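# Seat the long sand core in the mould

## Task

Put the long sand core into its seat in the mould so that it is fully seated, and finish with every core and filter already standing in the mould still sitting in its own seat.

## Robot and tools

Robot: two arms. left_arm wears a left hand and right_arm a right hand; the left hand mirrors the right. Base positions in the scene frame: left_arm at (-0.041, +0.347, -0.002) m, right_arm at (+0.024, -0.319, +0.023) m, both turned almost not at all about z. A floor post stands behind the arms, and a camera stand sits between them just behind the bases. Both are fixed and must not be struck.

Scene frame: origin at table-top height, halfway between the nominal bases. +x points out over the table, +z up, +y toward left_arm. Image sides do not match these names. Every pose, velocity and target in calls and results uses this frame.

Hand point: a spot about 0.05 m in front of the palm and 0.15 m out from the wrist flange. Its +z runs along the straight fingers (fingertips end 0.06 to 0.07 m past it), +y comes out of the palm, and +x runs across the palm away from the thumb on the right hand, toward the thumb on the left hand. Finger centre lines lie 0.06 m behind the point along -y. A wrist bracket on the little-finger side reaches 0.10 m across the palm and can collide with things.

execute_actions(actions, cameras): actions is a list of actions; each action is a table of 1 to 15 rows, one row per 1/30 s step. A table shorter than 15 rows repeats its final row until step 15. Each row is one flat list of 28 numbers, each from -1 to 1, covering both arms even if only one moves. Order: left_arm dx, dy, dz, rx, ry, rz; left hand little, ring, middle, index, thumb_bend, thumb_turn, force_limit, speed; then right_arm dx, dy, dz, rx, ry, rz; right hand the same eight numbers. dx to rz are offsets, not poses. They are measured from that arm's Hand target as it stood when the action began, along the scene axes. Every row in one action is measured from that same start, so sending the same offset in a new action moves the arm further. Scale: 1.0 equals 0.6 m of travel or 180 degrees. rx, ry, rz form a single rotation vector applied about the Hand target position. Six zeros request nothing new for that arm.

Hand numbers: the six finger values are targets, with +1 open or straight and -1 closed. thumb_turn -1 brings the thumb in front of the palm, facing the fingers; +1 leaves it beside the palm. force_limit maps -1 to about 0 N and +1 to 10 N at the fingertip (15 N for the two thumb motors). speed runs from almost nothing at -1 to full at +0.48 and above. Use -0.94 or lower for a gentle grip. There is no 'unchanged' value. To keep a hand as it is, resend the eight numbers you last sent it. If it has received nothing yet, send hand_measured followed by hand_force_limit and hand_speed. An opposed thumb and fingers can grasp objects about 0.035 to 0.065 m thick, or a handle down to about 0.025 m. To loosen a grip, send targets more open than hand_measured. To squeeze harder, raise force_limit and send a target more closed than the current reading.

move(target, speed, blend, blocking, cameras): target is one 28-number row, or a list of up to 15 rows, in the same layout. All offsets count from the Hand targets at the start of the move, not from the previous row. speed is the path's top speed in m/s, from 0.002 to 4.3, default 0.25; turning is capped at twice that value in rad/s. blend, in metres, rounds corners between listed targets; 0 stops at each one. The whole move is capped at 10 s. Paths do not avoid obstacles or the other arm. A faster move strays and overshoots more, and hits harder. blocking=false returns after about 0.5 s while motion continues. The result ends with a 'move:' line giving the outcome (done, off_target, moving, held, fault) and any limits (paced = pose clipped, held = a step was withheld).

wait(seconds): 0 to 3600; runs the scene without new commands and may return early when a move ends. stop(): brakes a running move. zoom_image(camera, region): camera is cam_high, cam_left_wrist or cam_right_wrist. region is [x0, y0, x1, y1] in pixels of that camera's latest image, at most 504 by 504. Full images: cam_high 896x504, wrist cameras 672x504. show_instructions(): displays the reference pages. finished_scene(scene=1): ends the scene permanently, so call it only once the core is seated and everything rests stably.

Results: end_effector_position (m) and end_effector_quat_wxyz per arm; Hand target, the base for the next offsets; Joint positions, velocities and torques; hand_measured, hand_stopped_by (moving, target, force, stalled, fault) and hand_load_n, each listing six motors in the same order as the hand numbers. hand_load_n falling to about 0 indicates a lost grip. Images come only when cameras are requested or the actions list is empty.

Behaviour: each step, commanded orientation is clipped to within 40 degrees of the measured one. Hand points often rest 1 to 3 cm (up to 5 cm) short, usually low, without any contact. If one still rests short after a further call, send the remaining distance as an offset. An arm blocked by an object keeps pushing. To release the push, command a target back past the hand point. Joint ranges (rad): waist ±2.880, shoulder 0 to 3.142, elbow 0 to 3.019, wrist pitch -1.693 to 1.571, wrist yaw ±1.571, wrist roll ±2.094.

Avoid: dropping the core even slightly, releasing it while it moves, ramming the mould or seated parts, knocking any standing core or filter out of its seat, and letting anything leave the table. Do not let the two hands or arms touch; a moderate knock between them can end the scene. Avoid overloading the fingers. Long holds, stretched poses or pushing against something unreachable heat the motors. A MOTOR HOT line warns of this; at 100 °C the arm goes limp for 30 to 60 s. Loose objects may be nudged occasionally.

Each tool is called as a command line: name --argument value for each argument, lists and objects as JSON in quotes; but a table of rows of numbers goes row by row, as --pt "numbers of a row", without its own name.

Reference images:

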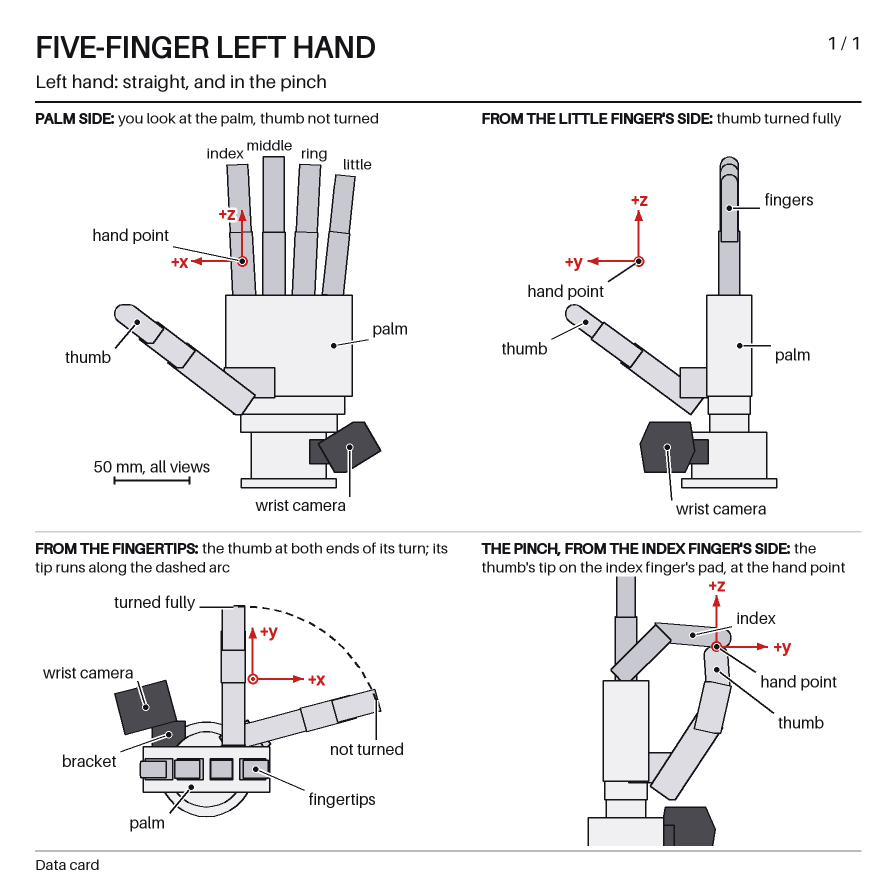

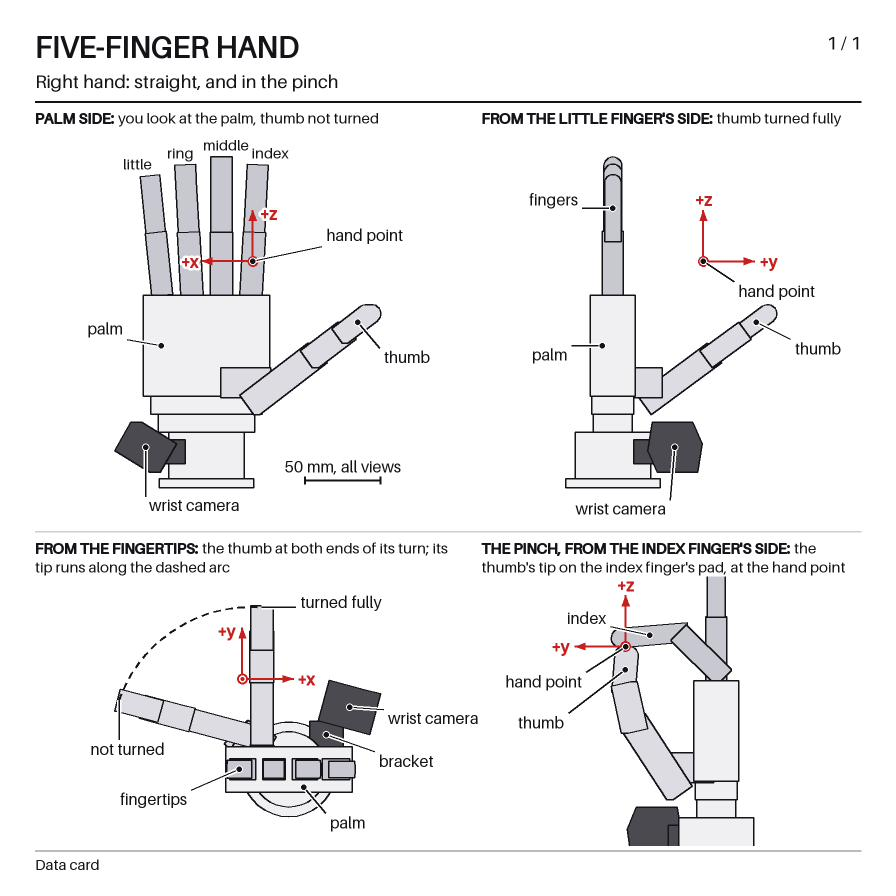

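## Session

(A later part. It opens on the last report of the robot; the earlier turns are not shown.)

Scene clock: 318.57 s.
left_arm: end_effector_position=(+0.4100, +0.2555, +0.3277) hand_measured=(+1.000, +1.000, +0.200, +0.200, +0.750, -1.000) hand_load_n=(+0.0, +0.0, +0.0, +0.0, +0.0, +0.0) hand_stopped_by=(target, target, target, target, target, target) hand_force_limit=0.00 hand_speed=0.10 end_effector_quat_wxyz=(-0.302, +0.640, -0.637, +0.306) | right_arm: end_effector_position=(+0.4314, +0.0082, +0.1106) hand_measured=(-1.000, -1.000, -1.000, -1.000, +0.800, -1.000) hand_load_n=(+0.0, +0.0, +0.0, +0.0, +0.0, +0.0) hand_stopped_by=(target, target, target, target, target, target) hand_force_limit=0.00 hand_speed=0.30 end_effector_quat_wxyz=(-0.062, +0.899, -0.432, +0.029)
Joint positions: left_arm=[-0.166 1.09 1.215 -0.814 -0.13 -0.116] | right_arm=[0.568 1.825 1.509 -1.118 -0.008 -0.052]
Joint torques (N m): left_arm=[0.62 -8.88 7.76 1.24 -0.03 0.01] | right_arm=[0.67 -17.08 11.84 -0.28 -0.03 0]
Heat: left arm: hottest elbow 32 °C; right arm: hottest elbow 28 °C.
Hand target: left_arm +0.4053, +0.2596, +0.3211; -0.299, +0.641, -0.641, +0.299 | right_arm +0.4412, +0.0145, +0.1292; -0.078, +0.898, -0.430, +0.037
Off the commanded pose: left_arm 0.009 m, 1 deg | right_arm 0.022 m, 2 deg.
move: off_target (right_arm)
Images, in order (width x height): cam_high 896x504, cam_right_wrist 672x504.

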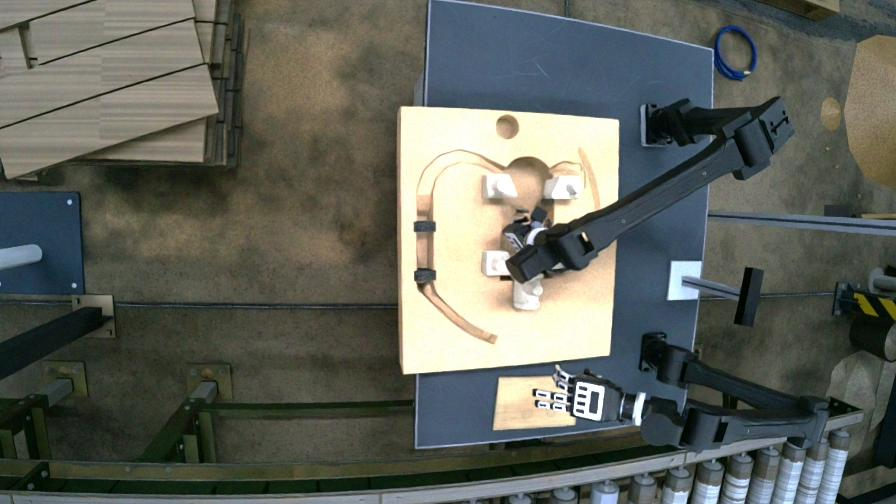

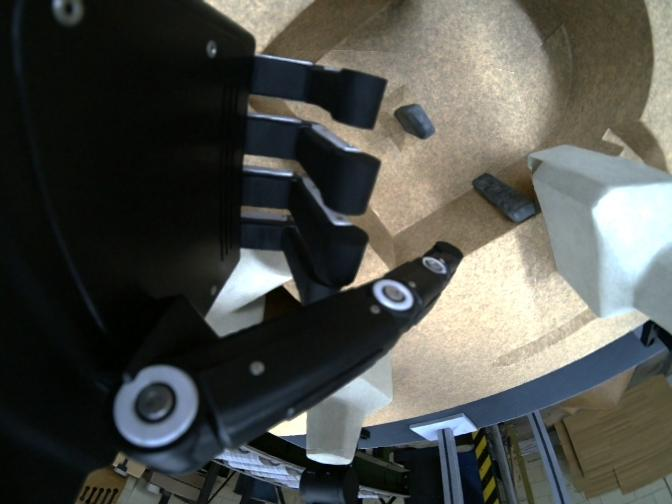

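move --target '[0,0,0,0,0,0,1,1,0.2,0.2,0.75,-1,0,0.1,0.0,0.0,0.12,0,0,0,-1,-1,-1,-1,0.8,-1,0,0.3]' --speed 0.1 --cameras '["cam_right_wrist","cam_high"]'

zoom_image --camera "cam_right_wrist" --region '[180, 180, 400, 360]'

Scene clock: 320.17 s.
left_arm: end_effector_position=(+0.4100, +0.2555, +0.3277) hand_measured=(+1.000, +1.000, +0.200, +0.200, +0.750, -1.000) hand_load_n=(+0.0, +0.0, +0.0, +0.0, +0.0, +0.0) hand_stopped_by=(target, target, target, target, target, target) hand_force_limit=0.00 hand_speed=0.10 end_effector_quat_wxyz=(-0.302, +0.640, -0.637, +0.306) | right_arm: end_effector_position=(+0.4338, +0.0099, +0.1837) hand_measured=(-1.000, -1.000, -1.000, -1.000, +0.800, -1.000) hand_load_n=(+0.0, +0.0, +0.0, +0.0, +0.0, +0.0) hand_stopped_by=(target, target, target, target, target, target) hand_force_limit=0.00 hand_speed=0.30 end_effector_quat_wxyz=(-0.063, +0.899, -0.432, +0.030)
Joint positions: left_arm=[-0.166 1.09 1.215 -0.814 -0.13 -0.116] | right_arm=[0.568 1.787 1.653 -1.296 -0.008 -0.052]
Joint torques (N m): left_arm=[0.67 -8.7 7.77 1.22 -0.02 -0.01] | right_arm=[0.73 -17.67 12.52 -0.09 -0.04 -0.01]
Heat: left arm: hottest elbow 32 °C; right arm: hottest elbow 28 °C.
Hand target: left_arm +0.4053, +0.2596, +0.3211; -0.299, +0.641, -0.641, +0.299 | right_arm +0.4412, +0.0145, +0.2014; -0.078, +0.898, -0.430, +0.037
Off the commanded pose: left_arm 0.009 m, 1 deg | right_arm 0.020 m, 2 deg.
move: off_target (right_arm)
Images, in order (width x height): cam_high 896x504, cam_right_wrist 672x504.

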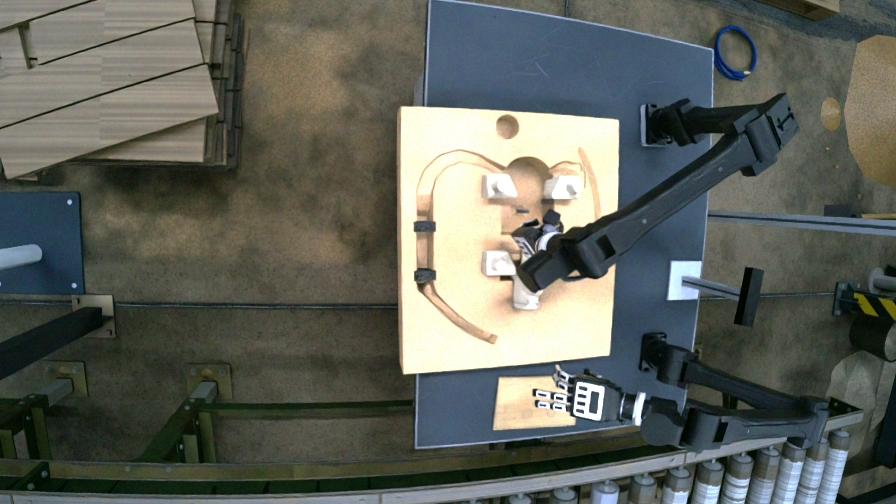

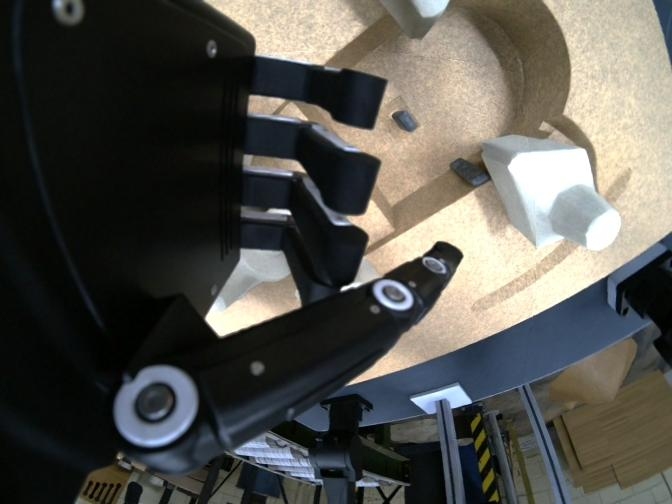

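Scaled by 2.291 from the camera's image (finer frame: 960x720).

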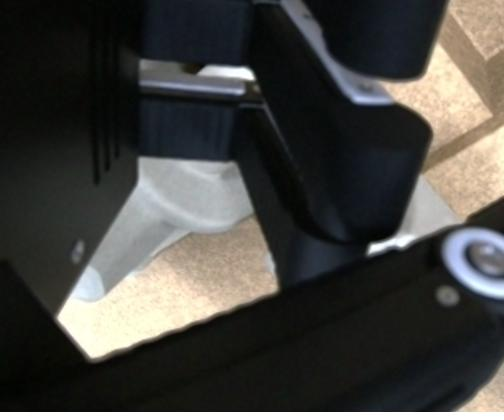

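move --pt "0 0 0 0 0 0 1 1 0.2 0.2 0.75 -1 0 0.1 -0.06 -0.13 0.12 0 0 0 -1 -1 -1 -1 0.8 -1 0 0.3" --pt "0 0 0 0 0 0 1 1 0.2 0.2 0.75 -1 0 0.1 -0.085 -0.16 0.045 0.337 -0.1863 0.2294 1 1 1 1 1 1 0 0.3" --speed 0.2 --cameras '["cam_right_wrist","cam_high"]'

zoom_image --camera "cam_right_wrist" --region '[340, 60, 540, 210]'

Scene clock: 332.50 s.
left_arm: end_effector_position=(+0.4100, +0.2555, +0.3277) hand_measured=(+1.000, +1.000, +0.200, +0.200, +0.750, -1.000) hand_load_n=(+0.0, +0.0, +0.0, +0.0, +0.0, +0.0) hand_stopped_by=(target, target, target, target, target, target) hand_force_limit=0.00 hand_speed=0.10 end_effector_quat_wxyz=(-0.302, +0.640, -0.637, +0.306) | right_arm: end_effector_position=(+0.3836, -0.0771, +0.2310) hand_measured=(+1.000, +1.000, +1.000, +1.000, +1.000, +1.000) hand_load_n=(+0.0, +0.0, +0.0, +0.0, +0.0, +0.0) hand_stopped_by=(target, target, target, target, target, target) hand_force_limit=0.00 hand_speed=0.30 end_effector_quat_wxyz=(-0.624, +0.780, -0.025, +0.027)
Joint positions: left_arm=[-0.166 1.09 1.215 -0.814 -0.13 -0.116] | right_arm=[0.115 1.276 0.864 -0.333 -1.242 -0.729]
Joint torques (N m): left_arm=[0.67 -8.82 7.76 1.2 -0.02 0] | right_arm=[0.15 -7.82 8.69 1.5 -0.66 0.02]
Heat: left arm: hottest elbow 32 °C; right arm: hottest elbow 28 °C.
Hand target: left_arm +0.4053, +0.2596, +0.3211; -0.299, +0.641, -0.641, +0.299 | right_arm +0.3902, -0.0815, +0.2284; -0.625, +0.779, -0.027, +0.035
Off the commanded pose: left_arm 0.009 m, 1 deg | right_arm 0.008 m, 1 deg.
move: done
Images, in order (width x height): cam_high 896x504, cam_right_wrist 672x504.

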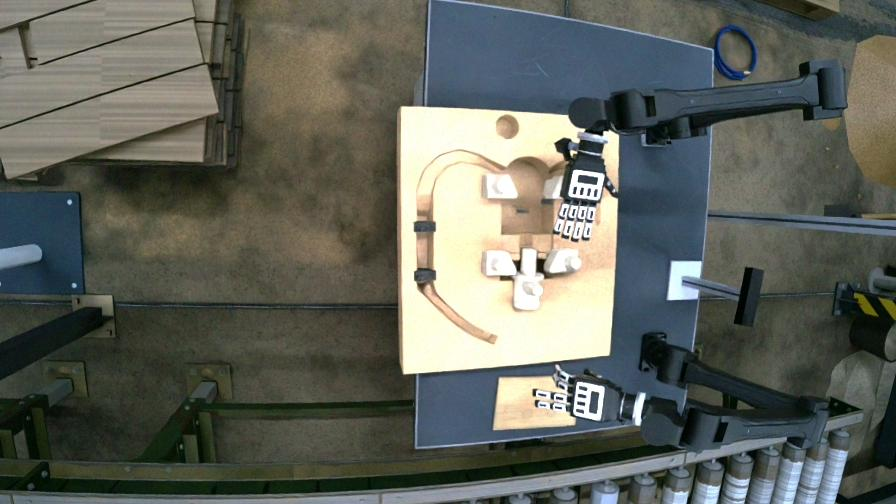

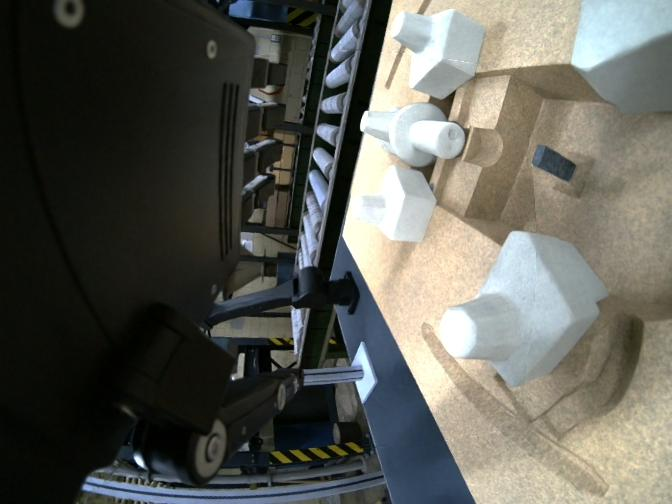

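Scaled by 2.520 from the camera's image (finer frame: 960x720).

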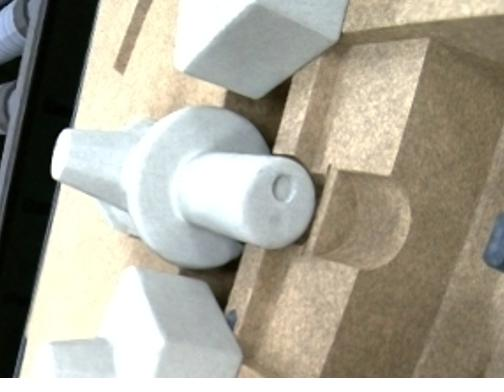

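zoom_image --camera "cam_right_wrist" --region '[340, 80, 500, 200]'

zoom_image --camera "cam_high" --region '[480, 230, 580, 330]'

Scaled by 3.150 from the camera's image (finer frame: 960x720).

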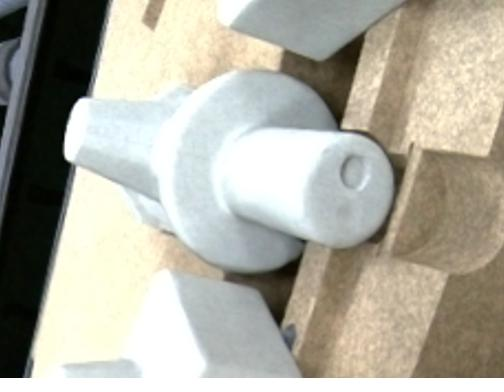

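Scaled by 5.040.

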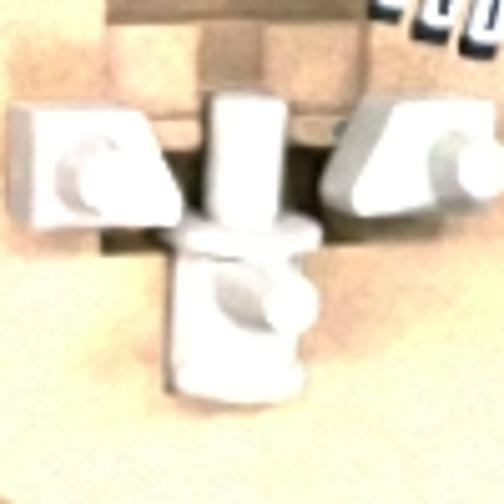

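move --pt "0 0 0 0 0 0 1 1 0.2 0.2 0.75 -1 0 0.1 0.025 0.036 0.075 -0.337 0.1863 -0.2294 -1 -1 -1 -1 0.8 -1 0 0.3" --pt "0 0 0 0 0 0 1 1 0.2 0.2 0.75 -1 0 0.1 0.085 0.196 0.03 -0.337 0.1863 -0.2294 -1 -1 -1 -1 0.8 -1 0 0.3" --pt "0 0 0 0 0 0 1 1 0.2 0.2 0.75 -1 0 0.1 0.085 0.196 -0.13 -0.337 0.1863 -0.2294 -1 -1 -1 -1 0.8 -1 0 0.3" --speed '[0.4,0.2,0.1]' --cameras '["cam_right_wrist","cam_high"]'

zoom_image --camera "cam_right_wrist" --region '[180, 180, 400, 360]'

Scene clock: 338.67 s.
left_arm: end_effector_position=(+0.4100, +0.2555, +0.3277) hand_measured=(+1.000, +1.000, +0.200, +0.200, +0.750, -1.000) hand_load_n=(+0.0, +0.0, +0.0, +0.0, +0.0, +0.0) hand_stopped_by=(target, target, target, target, target, target) hand_force_limit=0.00 hand_speed=0.10 end_effector_quat_wxyz=(-0.302, +0.640, -0.637, +0.306) | right_arm: end_effector_position=(+0.4389, +0.0313, +0.1564) hand_measured=(-1.000, -1.000, -1.000, -1.000, +0.800, -1.000) hand_load_n=(+0.0, +0.0, +0.0, +0.0, +0.0, +0.0) hand_stopped_by=(target, target, target, target, target, target) hand_force_limit=0.00 hand_speed=0.30 end_effector_quat_wxyz=(-0.077, +0.900, -0.428, +0.036)
Joint positions: left_arm=[-0.166 1.09 1.215 -0.814 -0.13 -0.116] | right_arm=[0.593 1.822 1.631 -1.209 -0.006 -0.034]
Joint torques (N m): left_arm=[0.56 -8.88 7.79 1.22 -0.01 -0.01] | right_arm=[2.14 -17.03 9.01 0.92 0.19 0.08]
Heat: left arm: hottest elbow 32 °C; right arm: hottest elbow 28 °C.
Hand target: left_arm +0.4053, +0.2596, +0.3211; -0.299, +0.641, -0.641, +0.299 | right_arm +0.4412, +0.0360, +0.1503; -0.078, +0.898, -0.430, +0.037
Off the commanded pose: left_arm 0.009 m, 1 deg | right_arm 0.008 m, 0 deg.
move: done
Images, in order (width x height): cam_high 896x504, cam_right_wrist 672x504.

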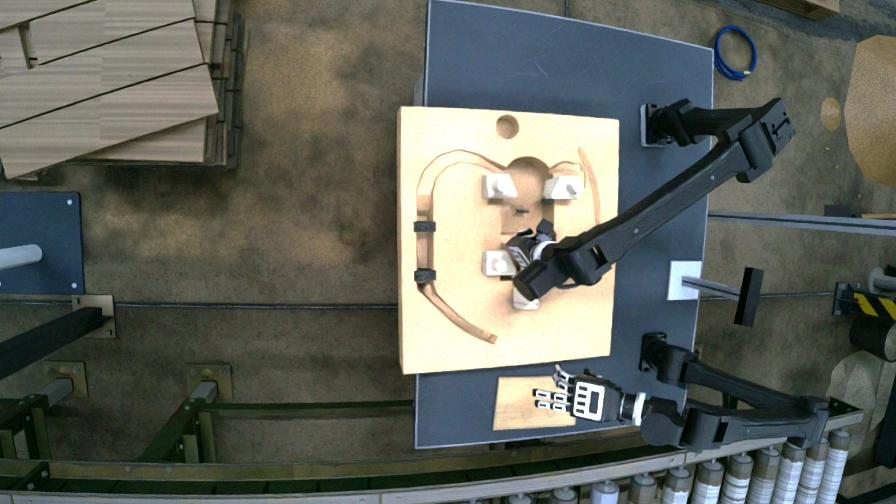

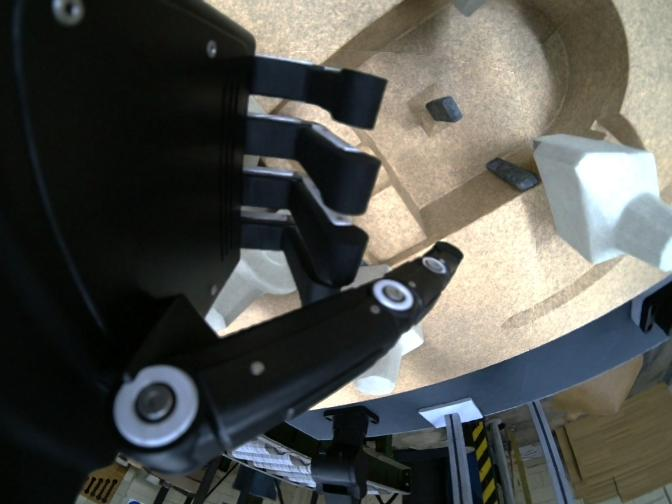

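Scaled by 2.291 from the camera's image (finer frame: 960x720).

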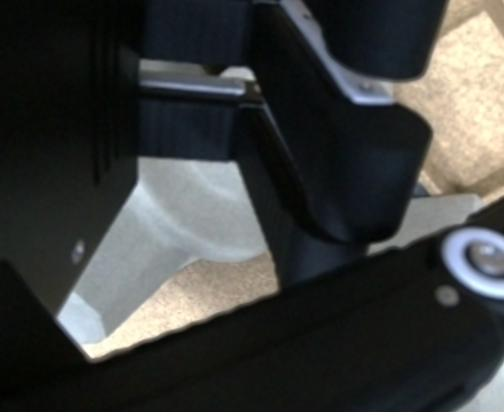

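move --target '[0,0,0,0,0,0,1,1,0.2,0.2,0.75,-1,0,0.1,0,0,-0.05,0,0,0,-1,-1,-1,-1,0.8,-1,0,0.3]' --speed 0.04 --cameras '["cam_right_wrist"]'

zoom_image --camera "cam_right_wrist" --region '[180, 180, 400, 360]'

Scene clock: 340.13 s.
left_arm: end_effector_position=(+0.4100, +0.2555, +0.3277) hand_measured=(+1.000, +1.000, +0.200, +0.200, +0.750, -1.000) hand_load_n=(+0.0, +0.0, +0.0, +0.0, +0.0, +0.0) hand_stopped_by=(target, target, target, target, target, target) hand_force_limit=0.00 hand_speed=0.10 end_effector_quat_wxyz=(-0.302, +0.640, -0.637, +0.306) | right_arm: end_effector_position=(+0.4397, +0.0319, +0.1286) hand_measured=(-1.000, -1.000, -1.000, -1.000, +0.800, -1.000) hand_load_n=(+0.0, +0.0, +0.0, +0.0, +0.0, +0.0) hand_stopped_by=(target, target, target, target, target, target) hand_force_limit=0.00 hand_speed=0.30 end_effector_quat_wxyz=(-0.079, +0.899, -0.428, +0.037)
Joint positions: left_arm=[-0.166 1.09 1.215 -0.814 -0.13 -0.116] | right_arm=[0.593 1.838 1.579 -1.137 -0.006 -0.034]
Joint torques (N m): left_arm=[0.73 -8.82 7.8 1.24 -0.04 0] | right_arm=[2.02 -15.91 8.77 0.98 0.12 0.08]
Heat: left arm: hottest elbow 32 °C; right arm: hottest elbow 28 °C.
Hand target: left_arm +0.4053, +0.2596, +0.3211; -0.299, +0.641, -0.641, +0.299 | right_arm +0.4412, +0.0360, +0.1203; -0.078, +0.898, -0.430, +0.037
Off the commanded pose: left_arm 0.009 m, 1 deg | right_arm 0.009 m, 0 deg.
move: done

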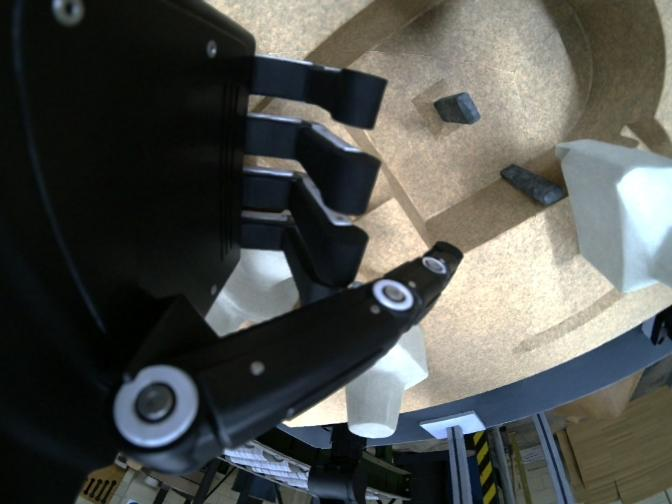

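Scaled by 2.291 from the camera's image (finer frame: 960x720).

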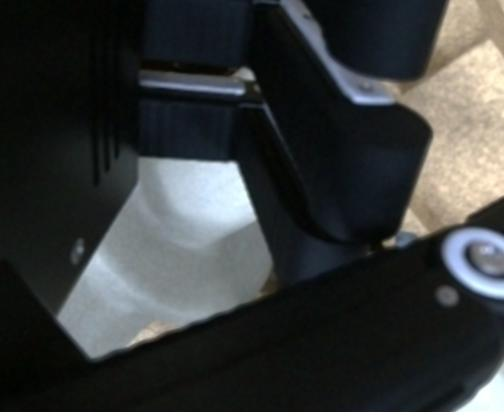

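move --target '[0,0,0,0,0,0,1,1,0.2,0.2,0.75,-1,0,0.1,0,0,-0.05,0,0,0,-1,-1,-1,-1,0.8,-1,0,0.3]' --speed 0.04 --cameras '["cam_right_wrist"]'

zoom_image --camera "cam_right_wrist" --region '[180, 180, 400, 360]'

Scene clock: 346.07 s.
left_arm: end_effector_position=(+0.4100, +0.2555, +0.3277) hand_measured=(+1.000, +1.000, +0.200, +0.200, +0.750, -1.000) hand_load_n=(+0.0, +0.0, +0.0, -0.5, +0.0, +0.5) hand_stopped_by=(target, target, target, target, target, target) hand_force_limit=0.00 hand_speed=0.10 end_effector_quat_wxyz=(-0.302, +0.640, -0.637, +0.306) | right_arm: end_effector_position=(+0.4433, +0.0352, +0.1172) hand_measured=(-1.000, -1.000, -1.000, -1.000, +0.800, -1.000) hand_load_n=(+0.0, +0.0, +0.0, -2.0, -0.5, +0.0) hand_stopped_by=(target, target, target, target, target, target) hand_force_limit=0.00 hand_speed=0.30 end_effector_quat_wxyz=(-0.091, +0.897, -0.430, +0.043)
Joint positions: left_arm=[-0.166 1.09 1.215 -0.814 -0.13 -0.116] | right_arm=[0.593 1.839 1.551 -1.08 -0.008 -0.03]
Joint torques (N m): left_arm=[0.62 -8.7 7.75 1.24 -0.03 0.01] | right_arm=[0.91 -14.1 6.91 1.35 0.17 0.05]
Heat: left arm: hottest elbow 32 °C; right arm: hottest elbow 28 °C.
Hand target: left_arm +0.4053, +0.2596, +0.3211; -0.299, +0.641, -0.641, +0.299 | right_arm +0.4413, +0.0361, +0.0904; -0.079, +0.898, -0.430, +0.037
Off the commanded pose: left_arm 0.009 m, 1 deg | right_arm 0.027 m, 2 deg.
move: off_target (right_arm)

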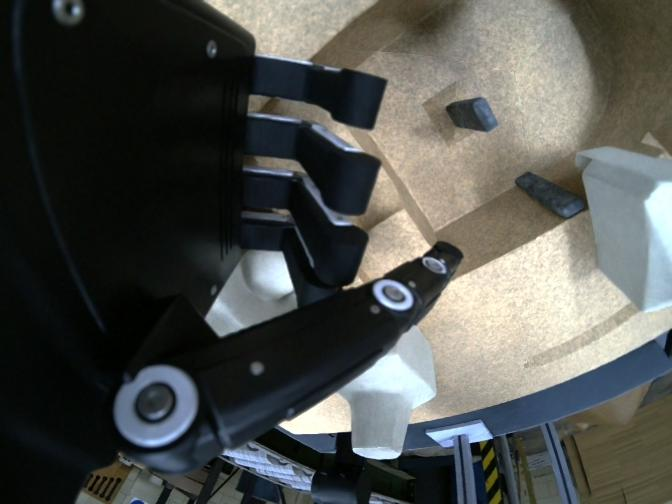

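Scaled by 2.291 from the camera's image (finer frame: 960x720).

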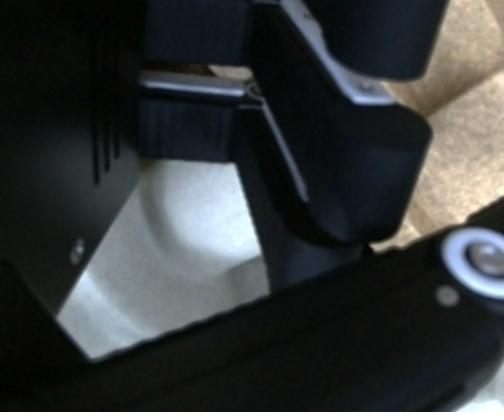

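move --target '[0,0,0,0,0,0,1,1,0.2,0.2,0.75,-1,0,0.1,0,0,-0.06,0,0,0,-1,-1,-1,-1,0.8,-1,0,0.3]' --speed 0.06 --cameras '["cam_right_wrist"]'

zoom_image --camera "cam_right_wrist" --region '[180, 180, 400, 360]'

Scene clock: 347.20 s.
left_arm: end_effector_position=(+0.4100, +0.2555, +0.3277) hand_measured=(+1.000, +1.000, +0.200, +0.200, +0.750, -1.000) hand_load_n=(+0.0, +0.0, +0.0, +0.0, +0.0, +0.0) hand_stopped_by=(target, target, target, target, target, target) hand_force_limit=0.00 hand_speed=0.10 end_effector_quat_wxyz=(-0.302, +0.640, -0.637, +0.306) | right_arm: end_effector_position=(+0.4469, +0.0375, +0.1115) hand_measured=(-1.000, -1.000, -1.000, -1.000, +0.800, -1.000) hand_load_n=(+0.0, +0.0, +0.0, -3.0, +0.0, +0.0) hand_stopped_by=(target, target, target, target, target, target) hand_force_limit=0.00 hand_speed=0.30 end_effector_quat_wxyz=(-0.112, +0.894, -0.431, +0.055)
Joint positions: left_arm=[-0.166 1.09 1.215 -0.814 -0.13 -0.116] | right_arm=[0.593 1.82 1.507 -1.007 -0.004 -0.025]
Joint torques (N m): left_arm=[0.56 -8.82 7.79 1.21 -0.04 0] | right_arm=[0.44 -10.17 5.55 1.76 0.04 -0.04]
Heat: left arm: hottest elbow 32 °C; right arm: hottest elbow 28 °C.
Hand target: left_arm +0.4053, +0.2596, +0.3211; -0.299, +0.641, -0.641, +0.299 | right_arm +0.4413, +0.0361, +0.0544; -0.079, +0.898, -0.430, +0.037
Off the commanded pose: left_arm 0.009 m, 1 deg | right_arm 0.057 m, 4 deg.
move: off_target (right_arm)

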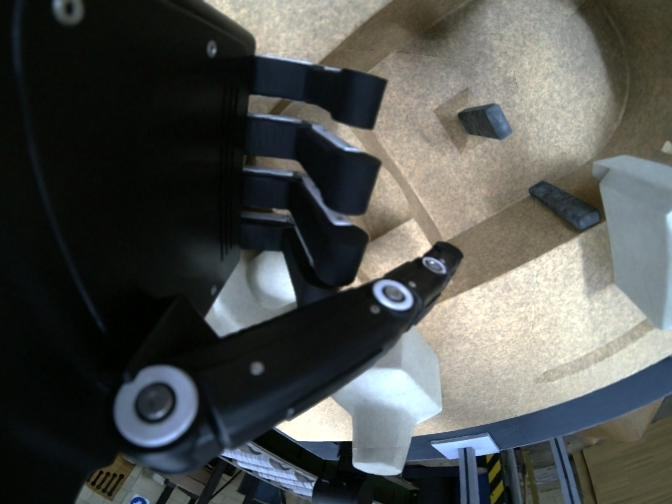

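Scaled by 2.291 from the camera's image (finer frame: 960x720).

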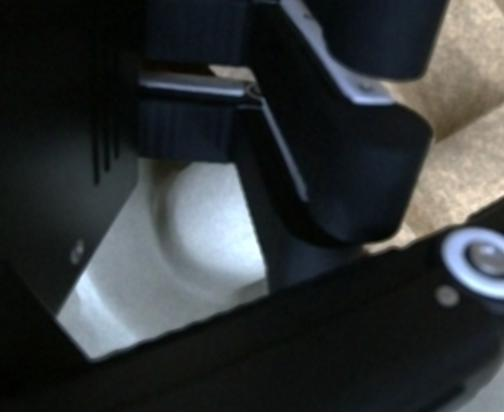

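wait --seconds 0.1 --cameras '["cam_high"]'

zoom_image --camera "cam_high" --region '[480, 230, 580, 330]'

Scene clock: 347.67 s.
left_arm: end_effector_position=(+0.4100, +0.2555, +0.3277) hand_measured=(+1.000, +1.000, +0.200, +0.200, +0.750, -1.000) hand_load_n=(+0.0, -0.5, +0.0, +0.0, +0.0, +0.0) hand_stopped_by=(target, target, target, target, target, target) hand_force_limit=0.00 hand_speed=0.10 end_effector_quat_wxyz=(-0.302, +0.640, -0.637, +0.306) | right_arm: end_effector_position=(+0.4469, +0.0375, +0.1115) hand_measured=(-1.000, -1.000, -1.000, -1.000, +0.800, -1.000) hand_load_n=(+0.0, +0.0, +0.5, -2.5, +0.0, -0.5) hand_stopped_by=(target, target, target, target, target, target) hand_force_limit=0.00 hand_speed=0.30 end_effector_quat_wxyz=(-0.112, +0.894, -0.431, +0.055)
Joint positions: left_arm=[-0.166 1.09 1.215 -0.814 -0.13 -0.116] | right_arm=[0.593 1.82 1.507 -1.007 -0.004 -0.025]
Joint torques (N m): left_arm=[0.73 -8.82 7.8 1.24 -0.03 0] | right_arm=[1.08 -10.58 5.44 1.88 0 0.07]
Heat: left arm: hottest elbow 32 °C; right arm: hottest elbow 28 °C.
Hand target: left_arm +0.4053, +0.2596, +0.3211; -0.299, +0.641, -0.641, +0.299 | right_arm +0.4413, +0.0361, +0.0544; -0.079, +0.898, -0.430, +0.037
Off the commanded pose: left_arm 0.009 m, 1 deg | right_arm 0.057 m, 4 deg.
wait: 0.10 s; at rest from the start

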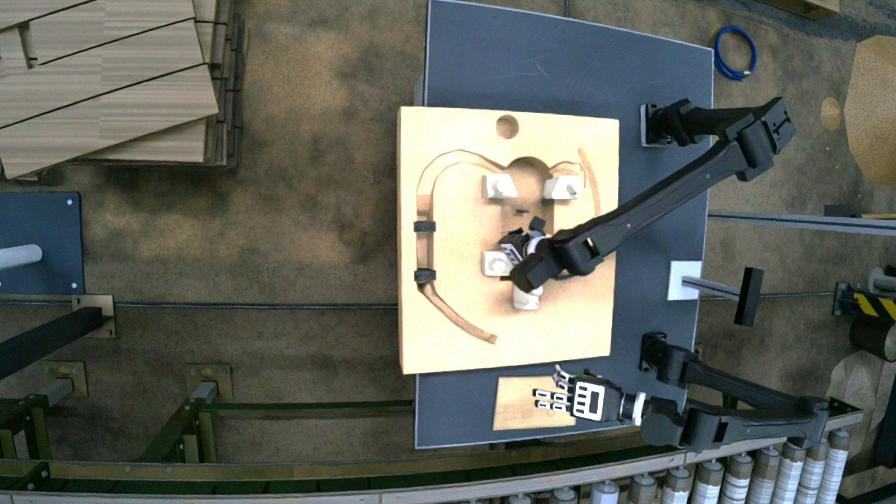

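Scaled by 5.040.

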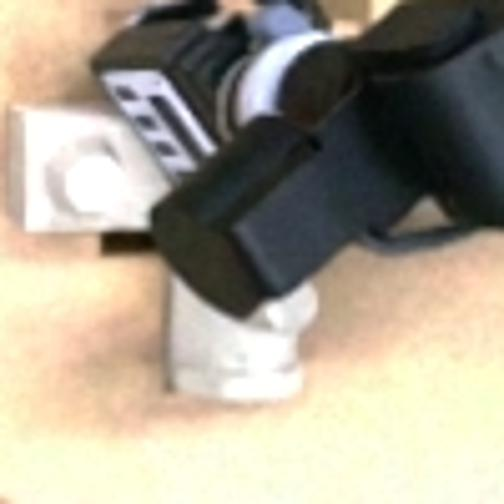

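move --target '[0,0,0,0,0,0,1,1,0.2,0.2,0.75,-1,0,0.1,-0.01,-0.01,-0.05,0,0,0,-1,-1,-1,-1,0.8,-1,0,0.3]' --speed 0.06 --cameras '["cam_right_wrist","cam_high"]'

zoom_image --camera "cam_right_wrist" --region '[180, 180, 400, 360]'

zoom_image --camera "cam_high" --region '[480, 230, 580, 330]'

Scene clock: 348.93 s.
left_arm: end_effector_position=(+0.4100, +0.2555, +0.3277) hand_measured=(+1.000, +1.000, +0.200, +0.200, +0.750, -1.000) hand_load_n=(+0.0, +0.0, +0.0, +0.0, +0.0, +0.0) hand_stopped_by=(target, target, target, target, target, target) hand_force_limit=0.00 hand_speed=0.10 end_effector_quat_wxyz=(-0.302, +0.640, -0.637, +0.306) | right_arm: end_effector_position=(+0.4493, +0.0381, +0.1062) hand_measured=(-1.000, -1.000, -1.000, -1.000, +0.800, -1.000) hand_load_n=(+0.0, +0.5, +0.0, -3.0, +0.0, +0.0) hand_stopped_by=(target, target, target, target, target, target) hand_force_limit=0.00 hand_speed=0.30 end_effector_quat_wxyz=(-0.136, +0.889, -0.431, +0.068)
Joint positions: left_arm=[-0.166 1.09 1.215 -0.814 -0.13 -0.116] | right_arm=[0.591 1.793 1.452 -0.923 -0.003 -0.022]
Joint torques (N m): left_arm=[0.67 -8.82 7.77 1.25 -0.02 0] | right_arm=[0.97 -7.47 4.04 1.37 -0.11 -0.09]
Heat: left arm: hottest elbow 32 °C; right arm: hottest elbow 28 °C.
Hand target: left_arm +0.4053, +0.2596, +0.3211; -0.299, +0.641, -0.641, +0.299 | right_arm +0.4351, +0.0301, +0.0243; -0.078, +0.898, -0.430, +0.037
Off the commanded pose: left_arm 0.009 m, 1 deg | right_arm 0.083 m, 8 deg.
move: off_target (right_arm)
Images, in order (width x height): cam_high 896x504, cam_right_wrist 672x504.

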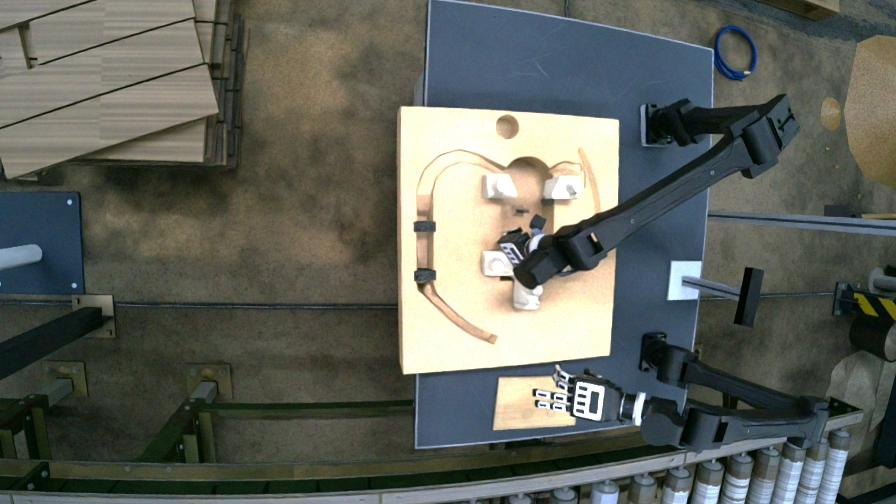

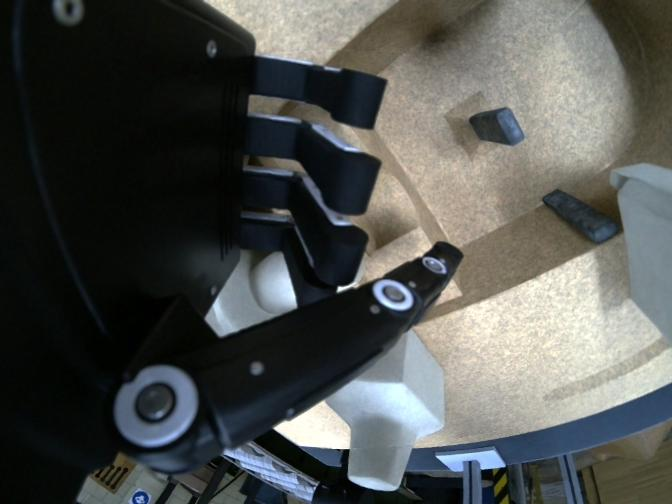

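Scaled by 2.291 from the camera's image (finer frame: 960x720).

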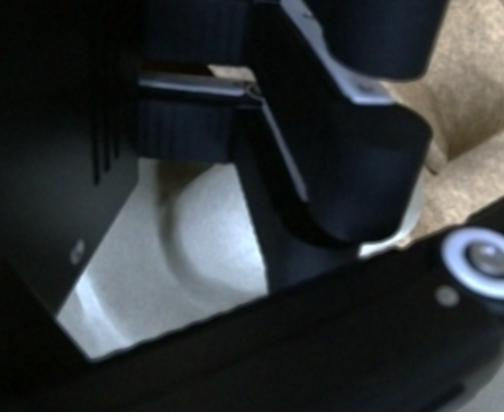

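Scaled by 5.040.

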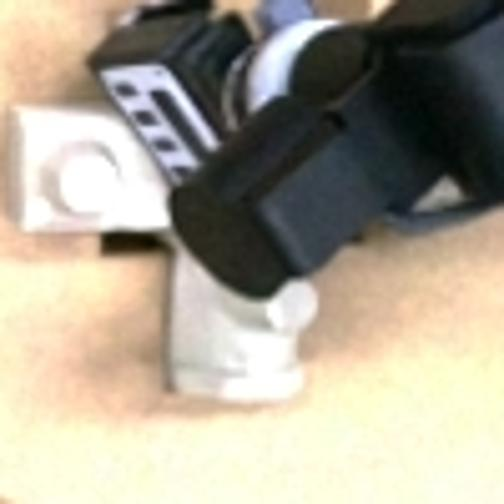

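move --pt "0 0 0 0 0 0 1 1 0.2 0.2 0.75 -1 0 0.1 0 0 0.3 0 0 0 -1 -1 -1 -1 0.8 -1 0 0.3" --pt "0 0 0 0 0 0 -1 -1 -1 -1 0.9 1 0 0.3 -0.06 -0.16 0.42 0 0 0 -1 -1 -1 -1 0.8 -1 0 0.3" --pt "0 0 0 0 0 0 -1 -1 -1 -1 0.9 1 0 0.3 -0.075 -0.186 0.34 0.337 -0.1863 0.2294 1 1 1 1 1 1 0 0.3" --speed '[0.15,0.25,0.4]' --cameras '["cam_right_wrist"]'

zoom_image --camera "cam_right_wrist" --region '[340, 80, 500, 200]'

Scene clock: 358.50 s.
left_arm: end_effector_position=(+0.4100, +0.2555, +0.3277) hand_measured=(-1.000, -1.000, -1.000, -1.000, +0.900, +1.000) hand_load_n=(+0.0, +0.0, +0.0, +0.0, +0.0, +0.0) hand_stopped_by=(target, target, target, target, target, target) hand_force_limit=0.00 hand_speed=0.30 end_effector_quat_wxyz=(-0.302, +0.640, -0.637, +0.306) | right_arm: end_effector_position=(+0.3845, -0.0776, +0.2303) hand_measured=(+1.000, +1.000, +1.000, +1.000, +1.000, +1.000) hand_load_n=(+0.0, +0.0, +0.0, +0.0, +0.0, -0.5) hand_stopped_by=(target, target, target, target, target, target) hand_force_limit=0.00 hand_speed=0.30 end_effector_quat_wxyz=(-0.624, +0.780, -0.024, +0.029)
Joint positions: left_arm=[-0.166 1.09 1.215 -0.814 -0.13 -0.115] | right_arm=[0.114 1.278 0.864 -0.332 -1.242 -0.733]
Joint torques (N m): left_arm=[0.67 -8.76 7.75 1.22 -0.02 -0.01] | right_arm=[0.5 -7.94 8.72 1.76 -0.75 0.05]
Heat: left arm: hottest elbow 32 °C; right arm: hottest elbow 28 °C.
Hand target: left_arm +0.4053, +0.2596, +0.3211; -0.299, +0.641, -0.641, +0.298 | right_arm +0.3902, -0.0814, +0.2284; -0.625, +0.779, -0.027, +0.035
Off the commanded pose: left_arm 0.009 m, 1 deg | right_arm 0.007 m, 1 deg.
move: done

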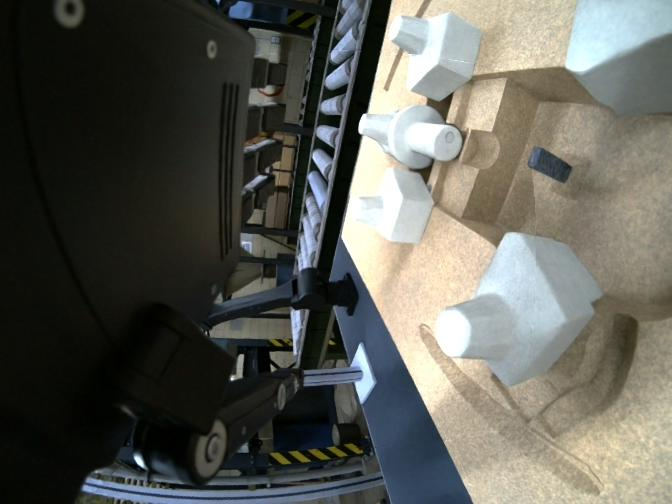

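Scaled by 3.150 from the camera's image (finer frame: 960x720).

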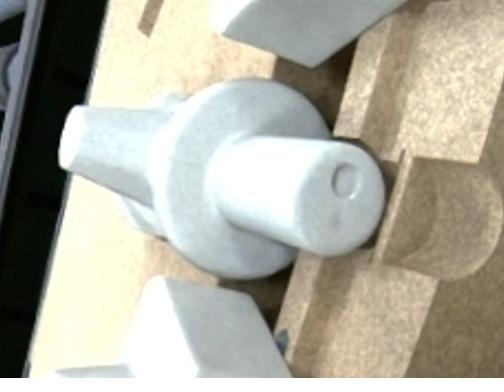

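move --pt "0.106 -0.349 -0.1 0 0 0 -1 -1 -1 -1 0.9 1 0 0.3 0 0 0 0 0 0 1 1 1 1 1 1 0 0.3" --pt "0.106 -0.349 -0.185 0 0 0 -1 -1 -1 -1 0.9 1 0 0.3 0 0 0 0 0 0 1 1 1 1 1 1 0 0.3" --speed 0.25 --cameras '["cam_left_wrist","cam_high"]'

Scene clock: 361.30 s.
left_arm: end_effector_position=(+0.4672, +0.0513, +0.2154) hand_measured=(-1.000, -1.000, -1.000, -1.000, +0.900, +1.000) hand_load_n=(+0.0, +0.0, +0.0, +0.0, +0.0, +0.0) hand_stopped_by=(target, target, target, target, target, target) hand_force_limit=0.00 hand_speed=0.30 end_effector_quat_wxyz=(-0.299, +0.638, -0.644, +0.297) | right_arm: end_effector_position=(+0.3845, -0.0776, +0.2303) hand_measured=(+1.000, +1.000, +1.000, +1.000, +1.000, +1.000) hand_load_n=(+0.0, +0.0, +0.0, +0.0, +0.0, +0.0) hand_stopped_by=(target, target, target, target, target, target) hand_force_limit=0.00 hand_speed=0.30 end_effector_quat_wxyz=(-0.624, +0.780, -0.024, +0.029)
Joint positions: left_arm=[-0.579 1.471 1.278 -0.597 -0.437 -0.396] | right_arm=[0.114 1.278 0.864 -0.332 -1.242 -0.733]
Joint torques (N m): left_arm=[0.15 -13.8 7.86 1.88 -0.34 -0.15] | right_arm=[0.62 -8.47 8.8 1.84 -0.68 0.07]
Heat: left arm: hottest elbow 33 °C; right arm: hottest elbow 28 °C.
Hand target: left_arm +0.4690, +0.0503, +0.2100; -0.299, +0.641, -0.641, +0.298 | right_arm +0.3902, -0.0814, +0.2284; -0.625, +0.779, -0.027, +0.035
Off the commanded pose: left_arm 0.006 m, 0 deg | right_arm 0.007 m, 1 deg.
move: done
Images, in order (width x height): cam_high 896x504, cam_left_wrist 672x504.

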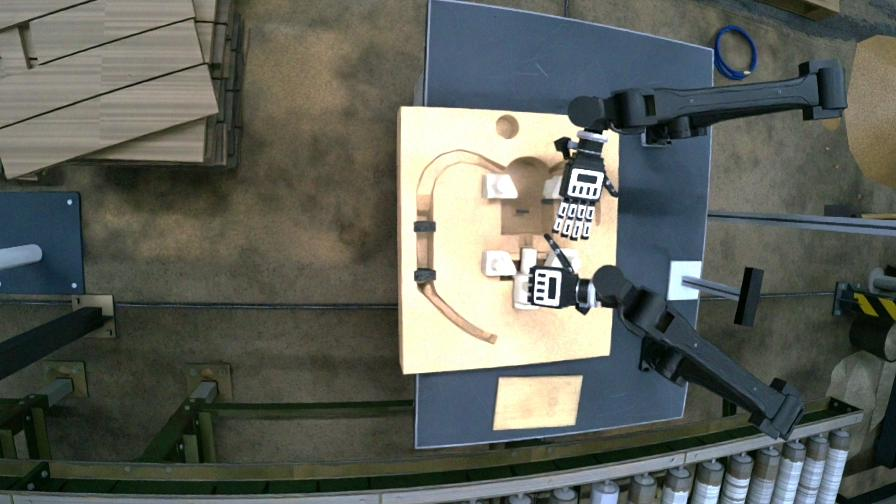

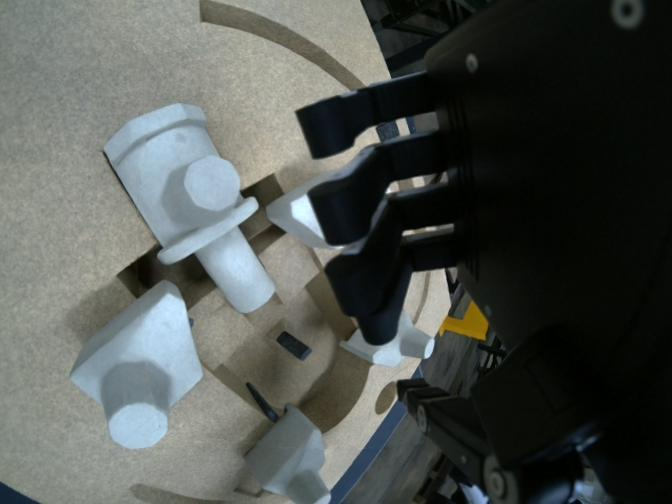

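zoom_image --camera "cam_left_wrist" --region '[100, 90, 300, 330]'

zoom_image --camera "cam_left_wrist" --region '[110, 210, 290, 330]'

Scaled by 2.100 from the camera's image (finer frame: 960x720).

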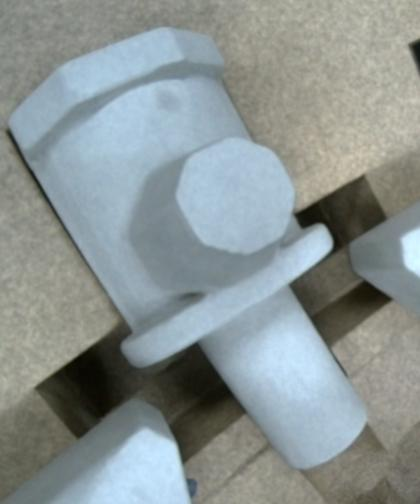

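Scaled by 2.800 from the camera's image (finer frame: 960x720).

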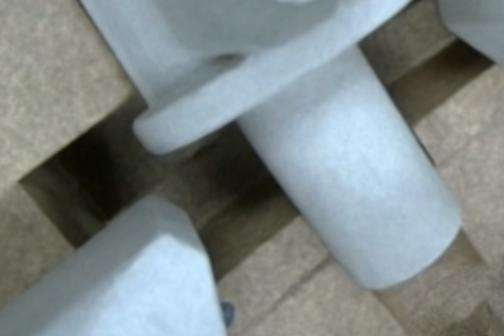

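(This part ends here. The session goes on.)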